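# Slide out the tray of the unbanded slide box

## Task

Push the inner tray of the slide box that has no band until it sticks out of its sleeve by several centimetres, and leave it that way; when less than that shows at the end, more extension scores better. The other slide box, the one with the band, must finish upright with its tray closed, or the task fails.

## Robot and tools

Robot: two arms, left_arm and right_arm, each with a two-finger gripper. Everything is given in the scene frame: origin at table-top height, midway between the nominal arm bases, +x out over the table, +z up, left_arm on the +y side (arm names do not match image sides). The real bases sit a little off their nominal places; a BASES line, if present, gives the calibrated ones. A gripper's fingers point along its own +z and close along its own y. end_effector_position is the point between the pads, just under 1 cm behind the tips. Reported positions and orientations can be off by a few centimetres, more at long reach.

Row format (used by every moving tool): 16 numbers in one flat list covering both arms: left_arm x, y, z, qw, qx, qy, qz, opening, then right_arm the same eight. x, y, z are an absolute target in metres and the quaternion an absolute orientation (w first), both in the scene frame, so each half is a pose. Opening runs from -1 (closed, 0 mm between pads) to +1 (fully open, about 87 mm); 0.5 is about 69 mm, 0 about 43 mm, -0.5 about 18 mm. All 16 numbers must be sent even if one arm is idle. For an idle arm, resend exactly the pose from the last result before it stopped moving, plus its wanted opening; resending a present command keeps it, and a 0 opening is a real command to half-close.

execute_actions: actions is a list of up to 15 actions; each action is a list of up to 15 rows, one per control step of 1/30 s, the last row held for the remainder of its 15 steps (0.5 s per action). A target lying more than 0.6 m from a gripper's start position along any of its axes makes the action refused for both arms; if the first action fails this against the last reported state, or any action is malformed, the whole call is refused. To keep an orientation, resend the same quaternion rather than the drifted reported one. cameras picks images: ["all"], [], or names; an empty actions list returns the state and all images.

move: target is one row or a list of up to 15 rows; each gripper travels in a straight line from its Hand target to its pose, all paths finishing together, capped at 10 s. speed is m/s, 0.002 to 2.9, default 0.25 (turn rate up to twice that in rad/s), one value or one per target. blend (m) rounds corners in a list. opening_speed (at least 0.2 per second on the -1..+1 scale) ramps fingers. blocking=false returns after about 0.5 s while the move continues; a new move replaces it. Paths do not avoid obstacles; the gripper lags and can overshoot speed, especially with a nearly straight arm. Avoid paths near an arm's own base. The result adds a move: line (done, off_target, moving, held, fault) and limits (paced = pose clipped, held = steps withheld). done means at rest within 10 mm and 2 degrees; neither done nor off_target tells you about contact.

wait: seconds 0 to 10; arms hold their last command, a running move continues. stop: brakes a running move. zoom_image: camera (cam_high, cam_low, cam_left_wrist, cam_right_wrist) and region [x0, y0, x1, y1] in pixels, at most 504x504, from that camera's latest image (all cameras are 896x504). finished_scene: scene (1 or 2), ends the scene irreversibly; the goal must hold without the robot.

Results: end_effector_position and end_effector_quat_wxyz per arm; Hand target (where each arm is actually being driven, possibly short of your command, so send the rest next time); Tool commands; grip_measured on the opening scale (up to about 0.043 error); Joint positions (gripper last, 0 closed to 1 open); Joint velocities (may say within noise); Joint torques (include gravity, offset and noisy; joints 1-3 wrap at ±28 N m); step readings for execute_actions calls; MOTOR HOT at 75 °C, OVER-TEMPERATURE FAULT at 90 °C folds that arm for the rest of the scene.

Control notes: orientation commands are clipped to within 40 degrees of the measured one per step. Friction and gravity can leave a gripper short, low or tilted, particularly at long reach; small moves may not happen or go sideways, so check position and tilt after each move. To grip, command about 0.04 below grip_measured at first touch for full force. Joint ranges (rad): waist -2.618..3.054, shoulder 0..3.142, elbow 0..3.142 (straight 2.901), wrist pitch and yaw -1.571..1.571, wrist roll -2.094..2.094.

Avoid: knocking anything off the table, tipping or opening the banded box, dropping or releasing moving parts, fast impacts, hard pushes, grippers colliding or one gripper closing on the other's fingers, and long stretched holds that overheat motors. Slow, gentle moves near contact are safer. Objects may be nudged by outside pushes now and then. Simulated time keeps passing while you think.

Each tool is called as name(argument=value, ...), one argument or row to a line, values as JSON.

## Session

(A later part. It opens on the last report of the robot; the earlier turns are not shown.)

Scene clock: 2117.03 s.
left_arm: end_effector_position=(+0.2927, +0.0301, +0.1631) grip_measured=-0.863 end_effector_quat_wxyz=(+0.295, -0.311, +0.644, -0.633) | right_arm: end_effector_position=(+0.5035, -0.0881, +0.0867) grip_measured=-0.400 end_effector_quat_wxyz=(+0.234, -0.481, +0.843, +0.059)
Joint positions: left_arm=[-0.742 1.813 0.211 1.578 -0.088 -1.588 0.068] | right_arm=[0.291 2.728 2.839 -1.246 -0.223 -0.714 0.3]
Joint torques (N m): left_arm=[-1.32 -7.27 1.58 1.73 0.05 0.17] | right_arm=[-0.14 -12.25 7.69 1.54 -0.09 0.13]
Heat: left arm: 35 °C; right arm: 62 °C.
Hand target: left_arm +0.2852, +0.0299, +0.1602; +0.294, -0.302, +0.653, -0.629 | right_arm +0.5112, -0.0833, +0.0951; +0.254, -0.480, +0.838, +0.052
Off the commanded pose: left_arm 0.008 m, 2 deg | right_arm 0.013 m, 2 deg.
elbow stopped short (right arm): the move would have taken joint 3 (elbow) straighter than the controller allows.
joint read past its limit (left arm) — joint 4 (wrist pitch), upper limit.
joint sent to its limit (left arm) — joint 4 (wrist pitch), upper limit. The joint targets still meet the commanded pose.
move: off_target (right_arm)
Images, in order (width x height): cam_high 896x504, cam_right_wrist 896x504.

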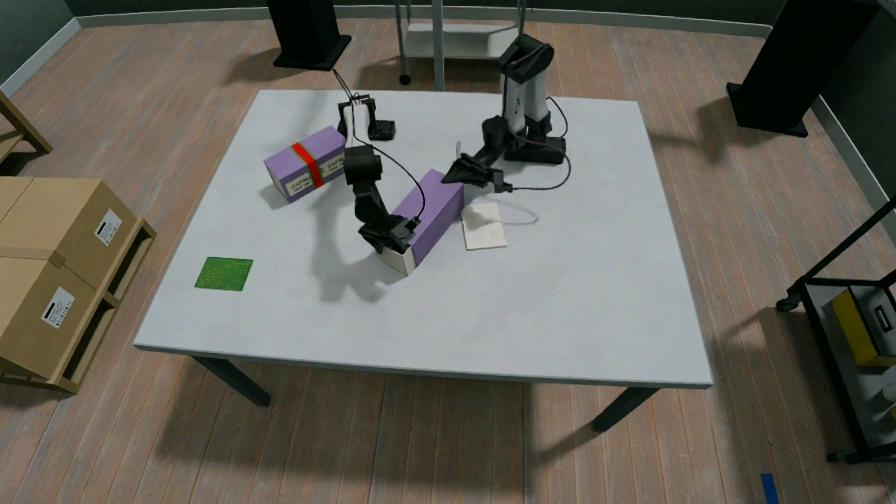

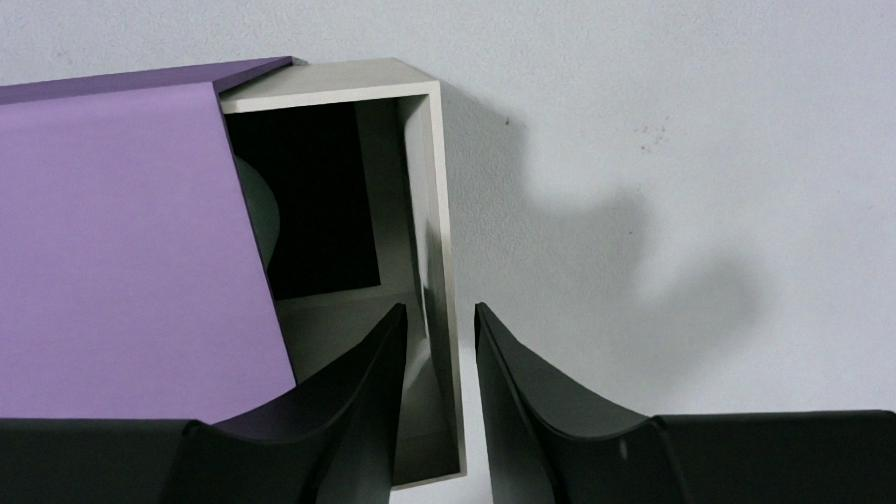

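move(
  target=[
    [0.285,0.03,0.16,0.298,-0.298,0.641,-0.641,-1,0.517,-0.082,0.085,0.248,-0.481,0.839,0.053,-0.4],
    [0.285,0.03,0.16,0.298,-0.298,0.641,-0.641,-1,0.517,-0.082,0.085,0.248,-0.481,0.839,0.053,-1],
  ],
  speed=0.05,
  opening_speed=0.5,
  cameras=["cam_right_wrist"],
)

Scene clock: 2128.50 s.
left_arm: end_effector_position=(+0.2917, +0.0313, +0.1604) grip_measured=-0.839 end_effector_quat_wxyz=(+0.294, -0.313, +0.647, -0.630) | right_arm: end_effector_position=(+0.5064, -0.0824, +0.0768) grip_measured=-0.747 end_effector_quat_wxyz=(+0.236, -0.483, +0.841, +0.068)
Joint positions: left_arm=[-0.742 1.813 0.205 1.575 -0.089 -1.587 0.08] | right_arm=[0.294 2.749 2.839 -1.222 -0.24 -0.711 0.126]
Joint torques (N m): left_arm=[-1.24 -7.32 2.19 1.75 0.04 0.2] | right_arm=[-0.44 -12.26 7.73 1.57 0.06 0.1]
Heat: left arm: 35 °C; right arm: 65 °C.
Hand target: left_arm +0.2852, +0.0299, +0.1603; +0.294, -0.302, +0.653, -0.629 | right_arm +0.5161, -0.0822, +0.0851; +0.256, -0.480, +0.838, +0.052
Off the commanded pose: left_arm 0.007 m, 2 deg | right_arm 0.013 m, 2 deg.
elbow stopped short (right arm): the move would have taken joint 3 (elbow) straighter than the controller allows.
joint read past its limit (left arm) — joint 4 (wrist pitch), upper limit.
joint sent to its limit (left arm) — joint 4 (wrist pitch), upper limit. The joint targets still meet the commanded pose.
move: off_target (right_arm)
Images, in order (width x height): cam_right_wrist 896x504.

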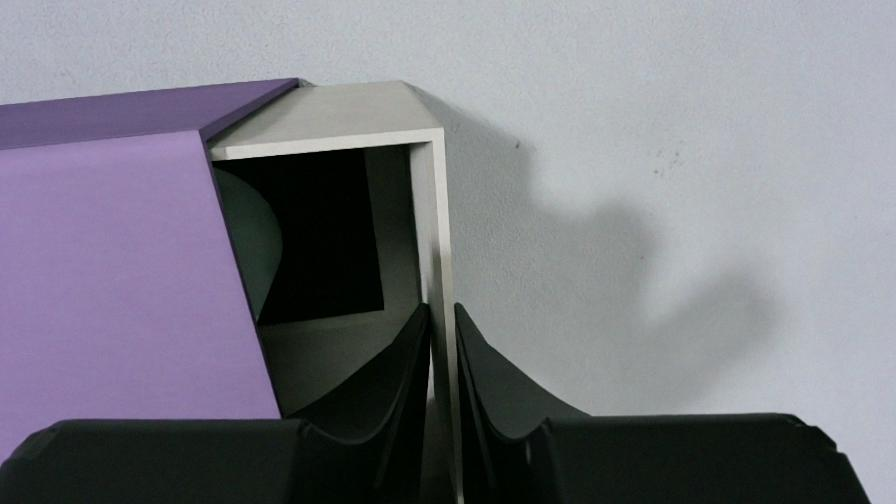

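move(
  target=[0.268,0.04,0.16,0.298,-0.298,0.641,-0.641,-1,0.575,-0.122,0.09,0.256,-0.480,0.838,0.052,-1],
  speed=0.05,
  cameras=["cam_high","cam_right_wrist"],
)

zoom_image(
  camera="cam_high",
  region=[280, 140, 480, 320],
)

Scene clock: 2137.50 s.
left_arm: end_effector_position=(+0.2798, +0.0380, +0.1625) grip_measured=-0.849 end_effector_quat_wxyz=(+0.300, -0.311, +0.649, -0.627) | right_arm: end_effector_position=(+0.5028, -0.0839, +0.0784) grip_measured=-0.883 end_effector_quat_wxyz=(+0.244, -0.476, +0.835, +0.130)
Joint positions: left_arm=[-0.765 1.76 0.153 1.572 -0.119 -1.576 0.075] | right_arm=[0.251 2.752 2.842 -1.238 -0.379 -0.719 0.059]
Joint torques (N m): left_arm=[-1.43 -7.69 0.17 1.69 0.13 0.04] | right_arm=[-5.15 -12.14 7.49 3.22 0.87 -0.41]
Heat: left arm: 35 °C; right arm: 67 °C.
Hand target: left_arm +0.2685, +0.0397, +0.1602; +0.293, -0.303, +0.657, -0.625 | right_arm +0.5587, -0.1269, +0.0970; +0.320, -0.462, +0.826, +0.036
Off the commanded pose: left_arm 0.012 m, 2 deg | right_arm 0.082 m, 9 deg.
elbow stopped short (right arm): the move would have taken joint 3 (elbow) straighter than the controller allows.
joint read past its limit (left arm) — joint 4 (wrist pitch), upper limit.
joint sent to its limit (left arm) — joint 4 (wrist pitch), upper limit. The joint targets are off in orientation, not in position.
move: off_target (left_arm, right_arm)
Images, in order (width x height): cam_high 896x504, cam_right_wrist 896x504.

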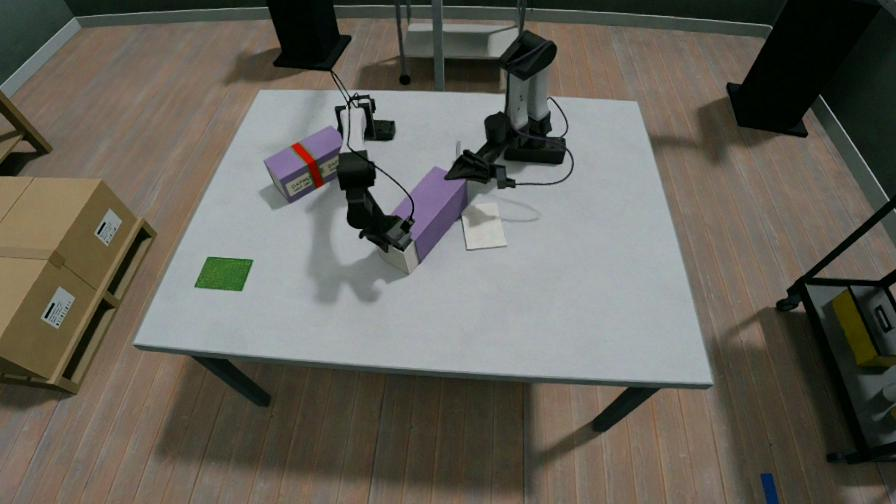

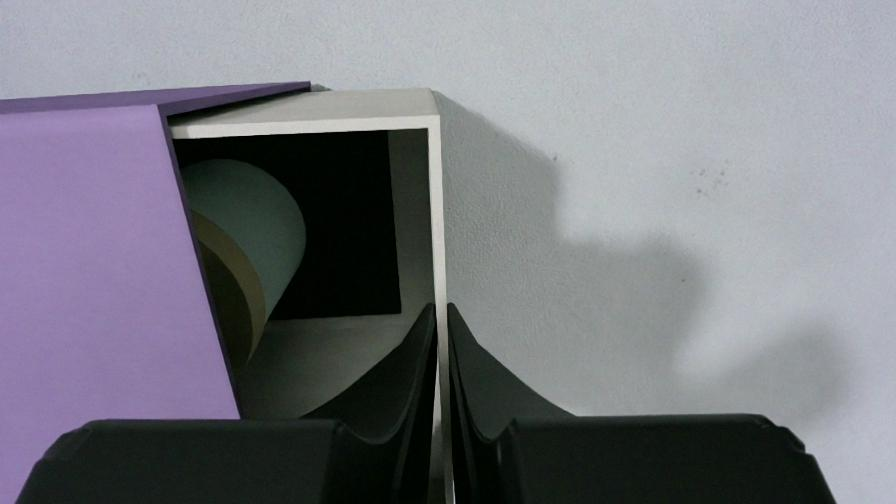

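Scaled by 2.520 from the camera's 896x504 image, which has a finer 1280x720 frame.

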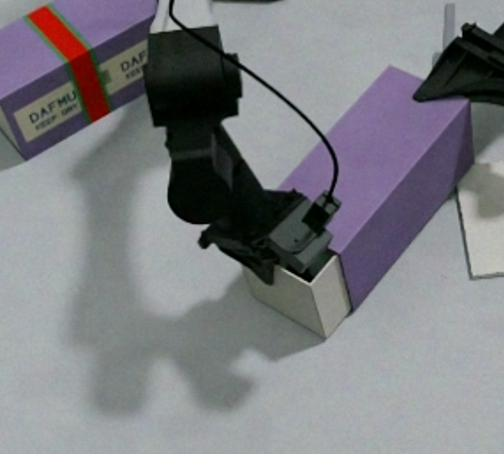

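move(
  target=[0.268,0.055,0.16,0.298,-0.298,0.641,-0.641,-1,0.575,-0.17,0.09,0.256,-0.480,0.838,0.052,-1],
  speed=0.04,
  cameras=["cam_high","cam_right_wrist"],
)

zoom_image(
  camera="cam_high",
  region=[280, 140, 480, 320],
)

Scene clock: 2147.90 s.
left_arm: end_effector_position=(+0.2734, +0.0470, +0.1627) grip_measured=-0.849 end_effector_quat_wxyz=(+0.293, -0.302, +0.654, -0.628) | right_arm: end_effector_position=(+0.5101, -0.1201, +0.0783) grip_measured=-0.886 end_effector_quat_wxyz=(+0.249, -0.460, +0.841, +0.137)
Joint positions: left_arm=[-0.733 1.725 0.113 1.572 -0.062 -1.57 0.075] | right_arm=[0.177 2.753 2.842 -1.253 -0.42 -0.753 0.057]
Joint torques (N m): left_arm=[0.98 -7.43 0.06 1.81 0.09 0.04] | right_arm=[-5.72 -12.57 7.45 2.86 0.89 -0.84]
Heat: left arm: 35 °C; right arm: 65 °C.
Hand target: left_arm +0.2683, +0.0546, +0.1602; +0.292, -0.304, +0.658, -0.624 | right_arm +0.5598, -0.1734, +0.0964; +0.311, -0.462, +0.830, +0.033
Off the commanded pose: left_arm 0.010 m, 2 deg | right_arm 0.083 m, 10 deg.
elbow stopped short (right arm): the move would have taken joint 3 (elbow) straighter than the controller allows.
joint read past its limit (left arm) — joint 4 (wrist pitch), upper limit.
joint sent to its limit (left arm) — joint 4 (wrist pitch), upper limit. The joint targets are off in orientation, not in position.
move: off_target (right_arm)
Images, in order (width x height): cam_high 896x504, cam_right_wrist 896x504.

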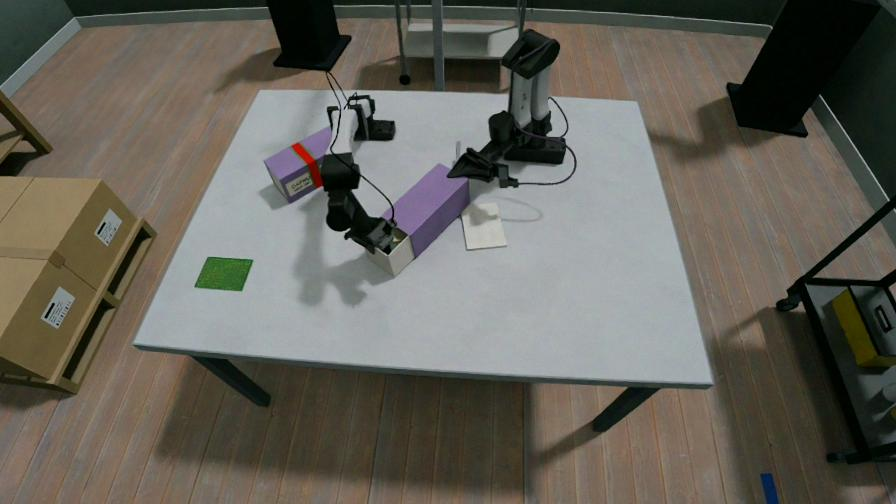

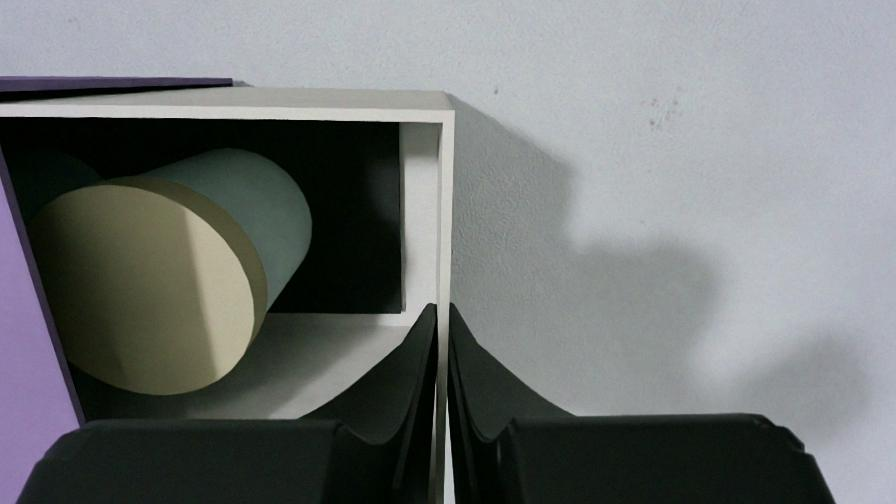

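Scaled by 2.520 from the camera's 896x504 image, which has a finer 1280x720 frame.

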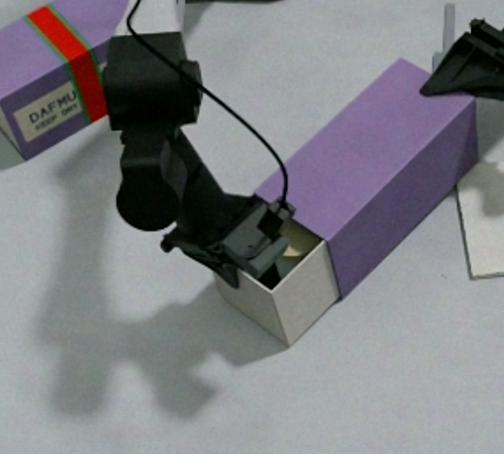

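move(
  target=[
    [0.276,0.045,0.16,0.298,-0.298,0.641,-0.641,-1,0.512,-0.118,0.085,0.249,-0.46,0.841,0.137,-1],
    [0.276,0.045,0.16,0.298,-0.298,0.641,-0.641,-1,0.512,-0.118,0.085,0.249,-0.46,0.841,0.137,-0.45],
  ],
  speed=0.05,
  opening_speed=0.7,
  cameras=["cam_right_wrist"],
)

Scene clock: 2158.63 s.
left_arm: end_effector_position=(+0.2727, +0.0460, +0.1642) grip_measured=-0.860 end_effector_quat_wxyz=(+0.287, -0.303, +0.652, -0.632) | right_arm: end_effector_position=(+0.5052, -0.1197, +0.0771) grip_measured=-0.450 end_effector_quat_wxyz=(+0.240, -0.453, +0.846, +0.144)
Joint positions: left_arm=[-0.733 1.725 0.115 1.575 -0.055 -1.581 0.07] | right_arm=[0.177 2.753 2.842 -1.27 -0.424 -0.738 0.275]
Joint torques (N m): left_arm=[-0.13 -3.45 4.44 1.69 -0.06 0.15] | right_arm=[-0.42 -12.46 7.45 1.29 -0.19 -0.04]
Heat: left arm: 35 °C; right arm: 63 °C.
Hand target: left_arm +0.2760, +0.0450, +0.1604; +0.293, -0.303, +0.656, -0.626 | right_arm +0.5113, -0.1180, +0.0849; +0.255, -0.459, +0.840, +0.135
Off the commanded pose: left_arm 0.005 m, 2 deg | right_arm 0.011 m, 2 deg.
elbow stopped short (right arm): the move would have taken joint 3 (elbow) straighter than the controller allows.
joint read past its limit (left arm) — joint 4 (wrist pitch), upper limit.
joint sent to its limit (left arm) — joint 4 (wrist pitch), upper limit. The joint targets are off in orientation, not in position.
move: off_target (right_arm); target 2's new opening was sent with right_arm's hand 0.011 m and 2 deg from that target
Images, in order (width x height): cam_right_wrist 896x504.

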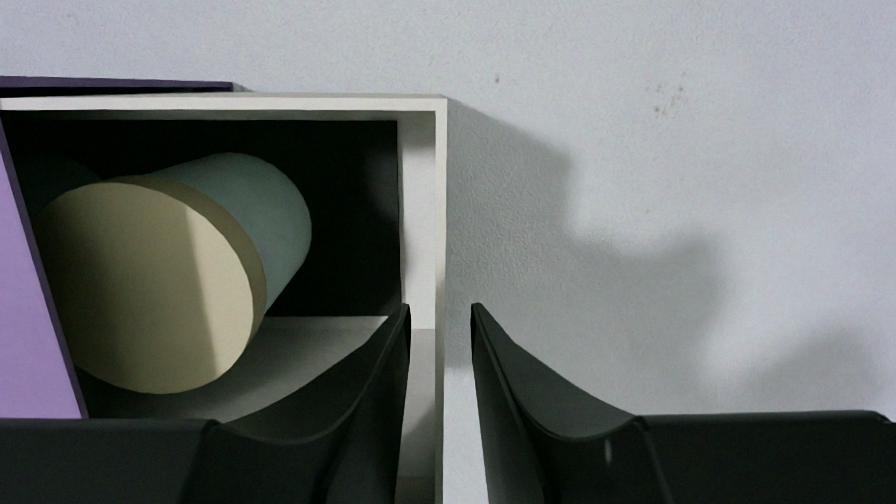

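move(
  target=[
    [0.276,0.045,0.16,0.298,-0.298,0.641,-0.641,-1,0.478,-0.165,0.17,0.249,-0.46,0.841,0.137,-0.45],
    [0.276,0.045,0.163,0.293,-0.303,0.655,-0.628,-0.35,0.478,-0.165,0.17,0.249,-0.46,0.841,0.137,-0.45],
    [0.24,0.078,0.163,0.293,-0.303,0.655,-0.628,-0.35,0.478,-0.165,0.17,0.249,-0.46,0.841,0.137,-0.45],
  ],
  speed=0.08,
  opening_speed=0.7,
  cameras=["all"],
)

zoom_image(
  camera="cam_high",
  region=[280, 120, 480, 300],
)

Scene clock: 2178.87 s.
left_arm: end_effector_position=(+0.2525, +0.0639, +0.1612) grip_measured=-0.350 end_effector_quat_wxyz=(+0.280, -0.307, +0.667, -0.618) | right_arm: end_effector_position=(+0.4766, -0.1658, +0.1379) grip_measured=-0.450 end_effector_quat_wxyz=(+0.232, -0.452, +0.850, +0.140)
Joint positions: left_arm=[-0.733 1.551 0.021 1.451 -0.05 -1.581 0.325] | right_arm=[0.099 2.619 2.842 -1.452 -0.439 -0.818 0.275]
Joint torques (N m): left_arm=[0.25 -5.46 3.1 1.81 0.09 0.12] | right_arm=[-0.81 -15.58 7.08 0.98 -0.36 -0.03]
Heat: left arm: 35 °C; right arm: 65 °C.
Hand target: left_arm +0.2507, +0.0654, +0.1630; +0.284, -0.301, +0.667, -0.619 | right_arm +0.4767, -0.1651, +0.1692; +0.263, -0.458, +0.839, +0.132
Off the commanded pose: left_arm 0.019 m, 2 deg | right_arm 0.032 m, 2 deg.
elbow stopped short (right arm): the move would have taken joint 3 (elbow) straighter than the controller allows.
joint sent to its limit (left arm) — joint 3 (elbow), lower limit, where the elbow is as bent as it goes. The joint targets are off in position, not in orientation.
move: off_target (left_arm, right_arm)

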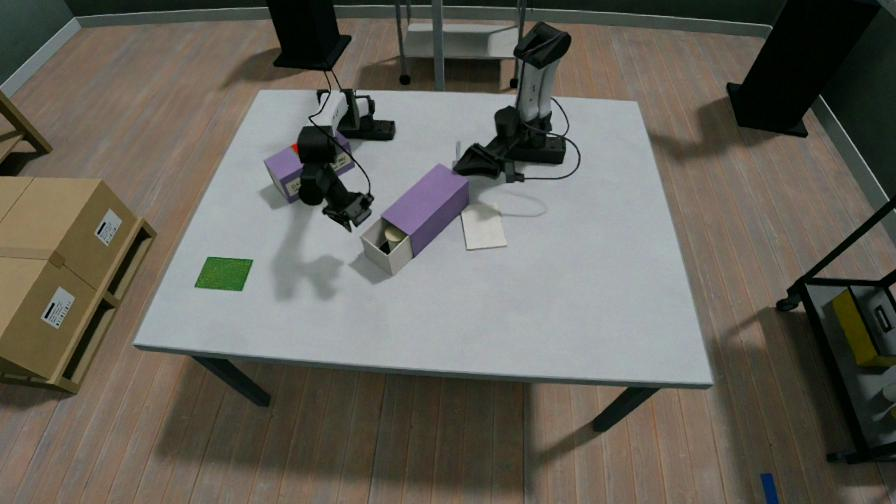

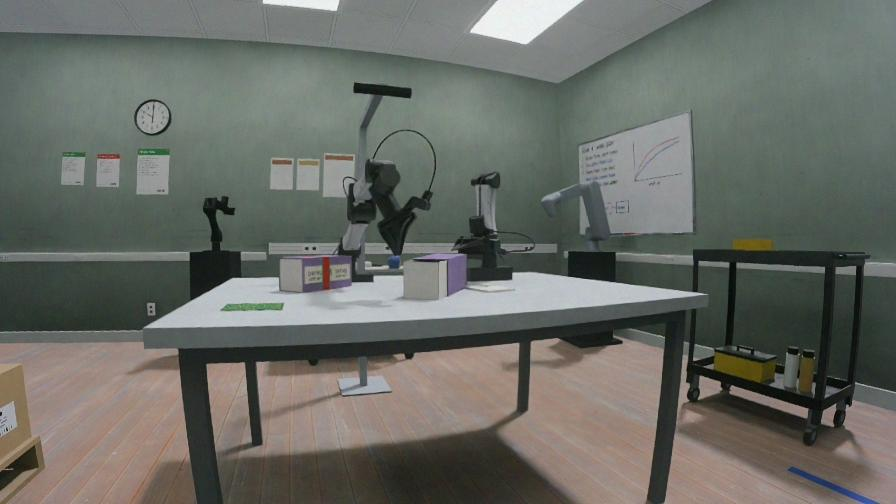

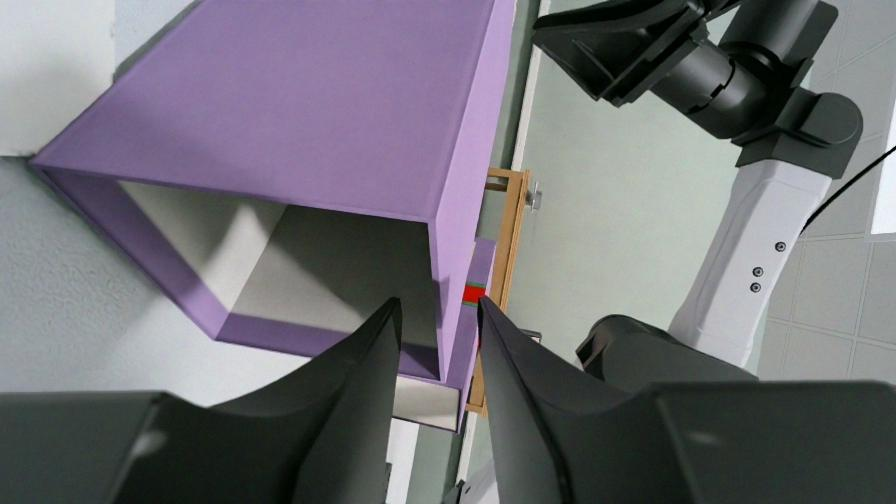

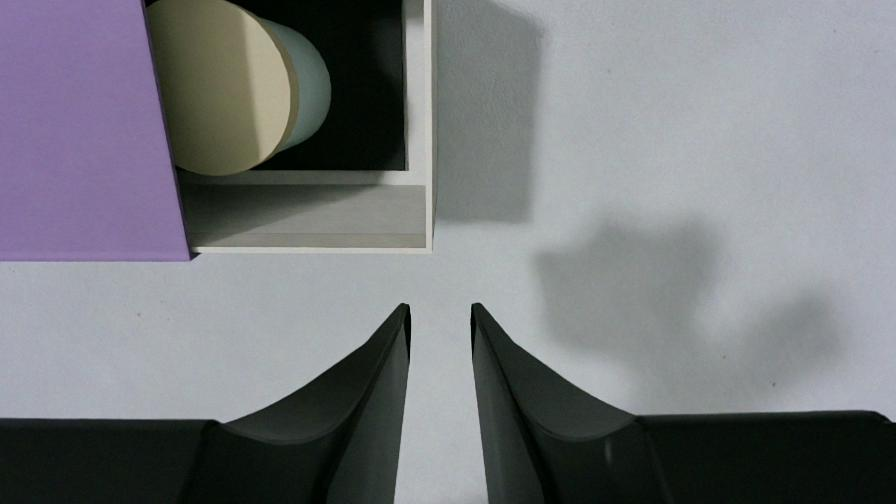

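Scaled by 2.520 from the camera's 896x504 image, which has a finer 1280x720 frame.

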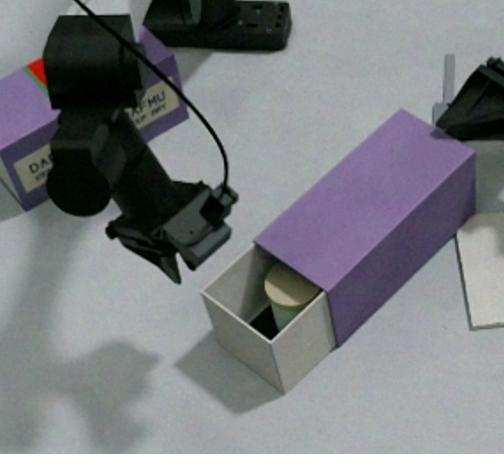

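finished_scene(
  scene=2,
)

The scene is finished: the task was done.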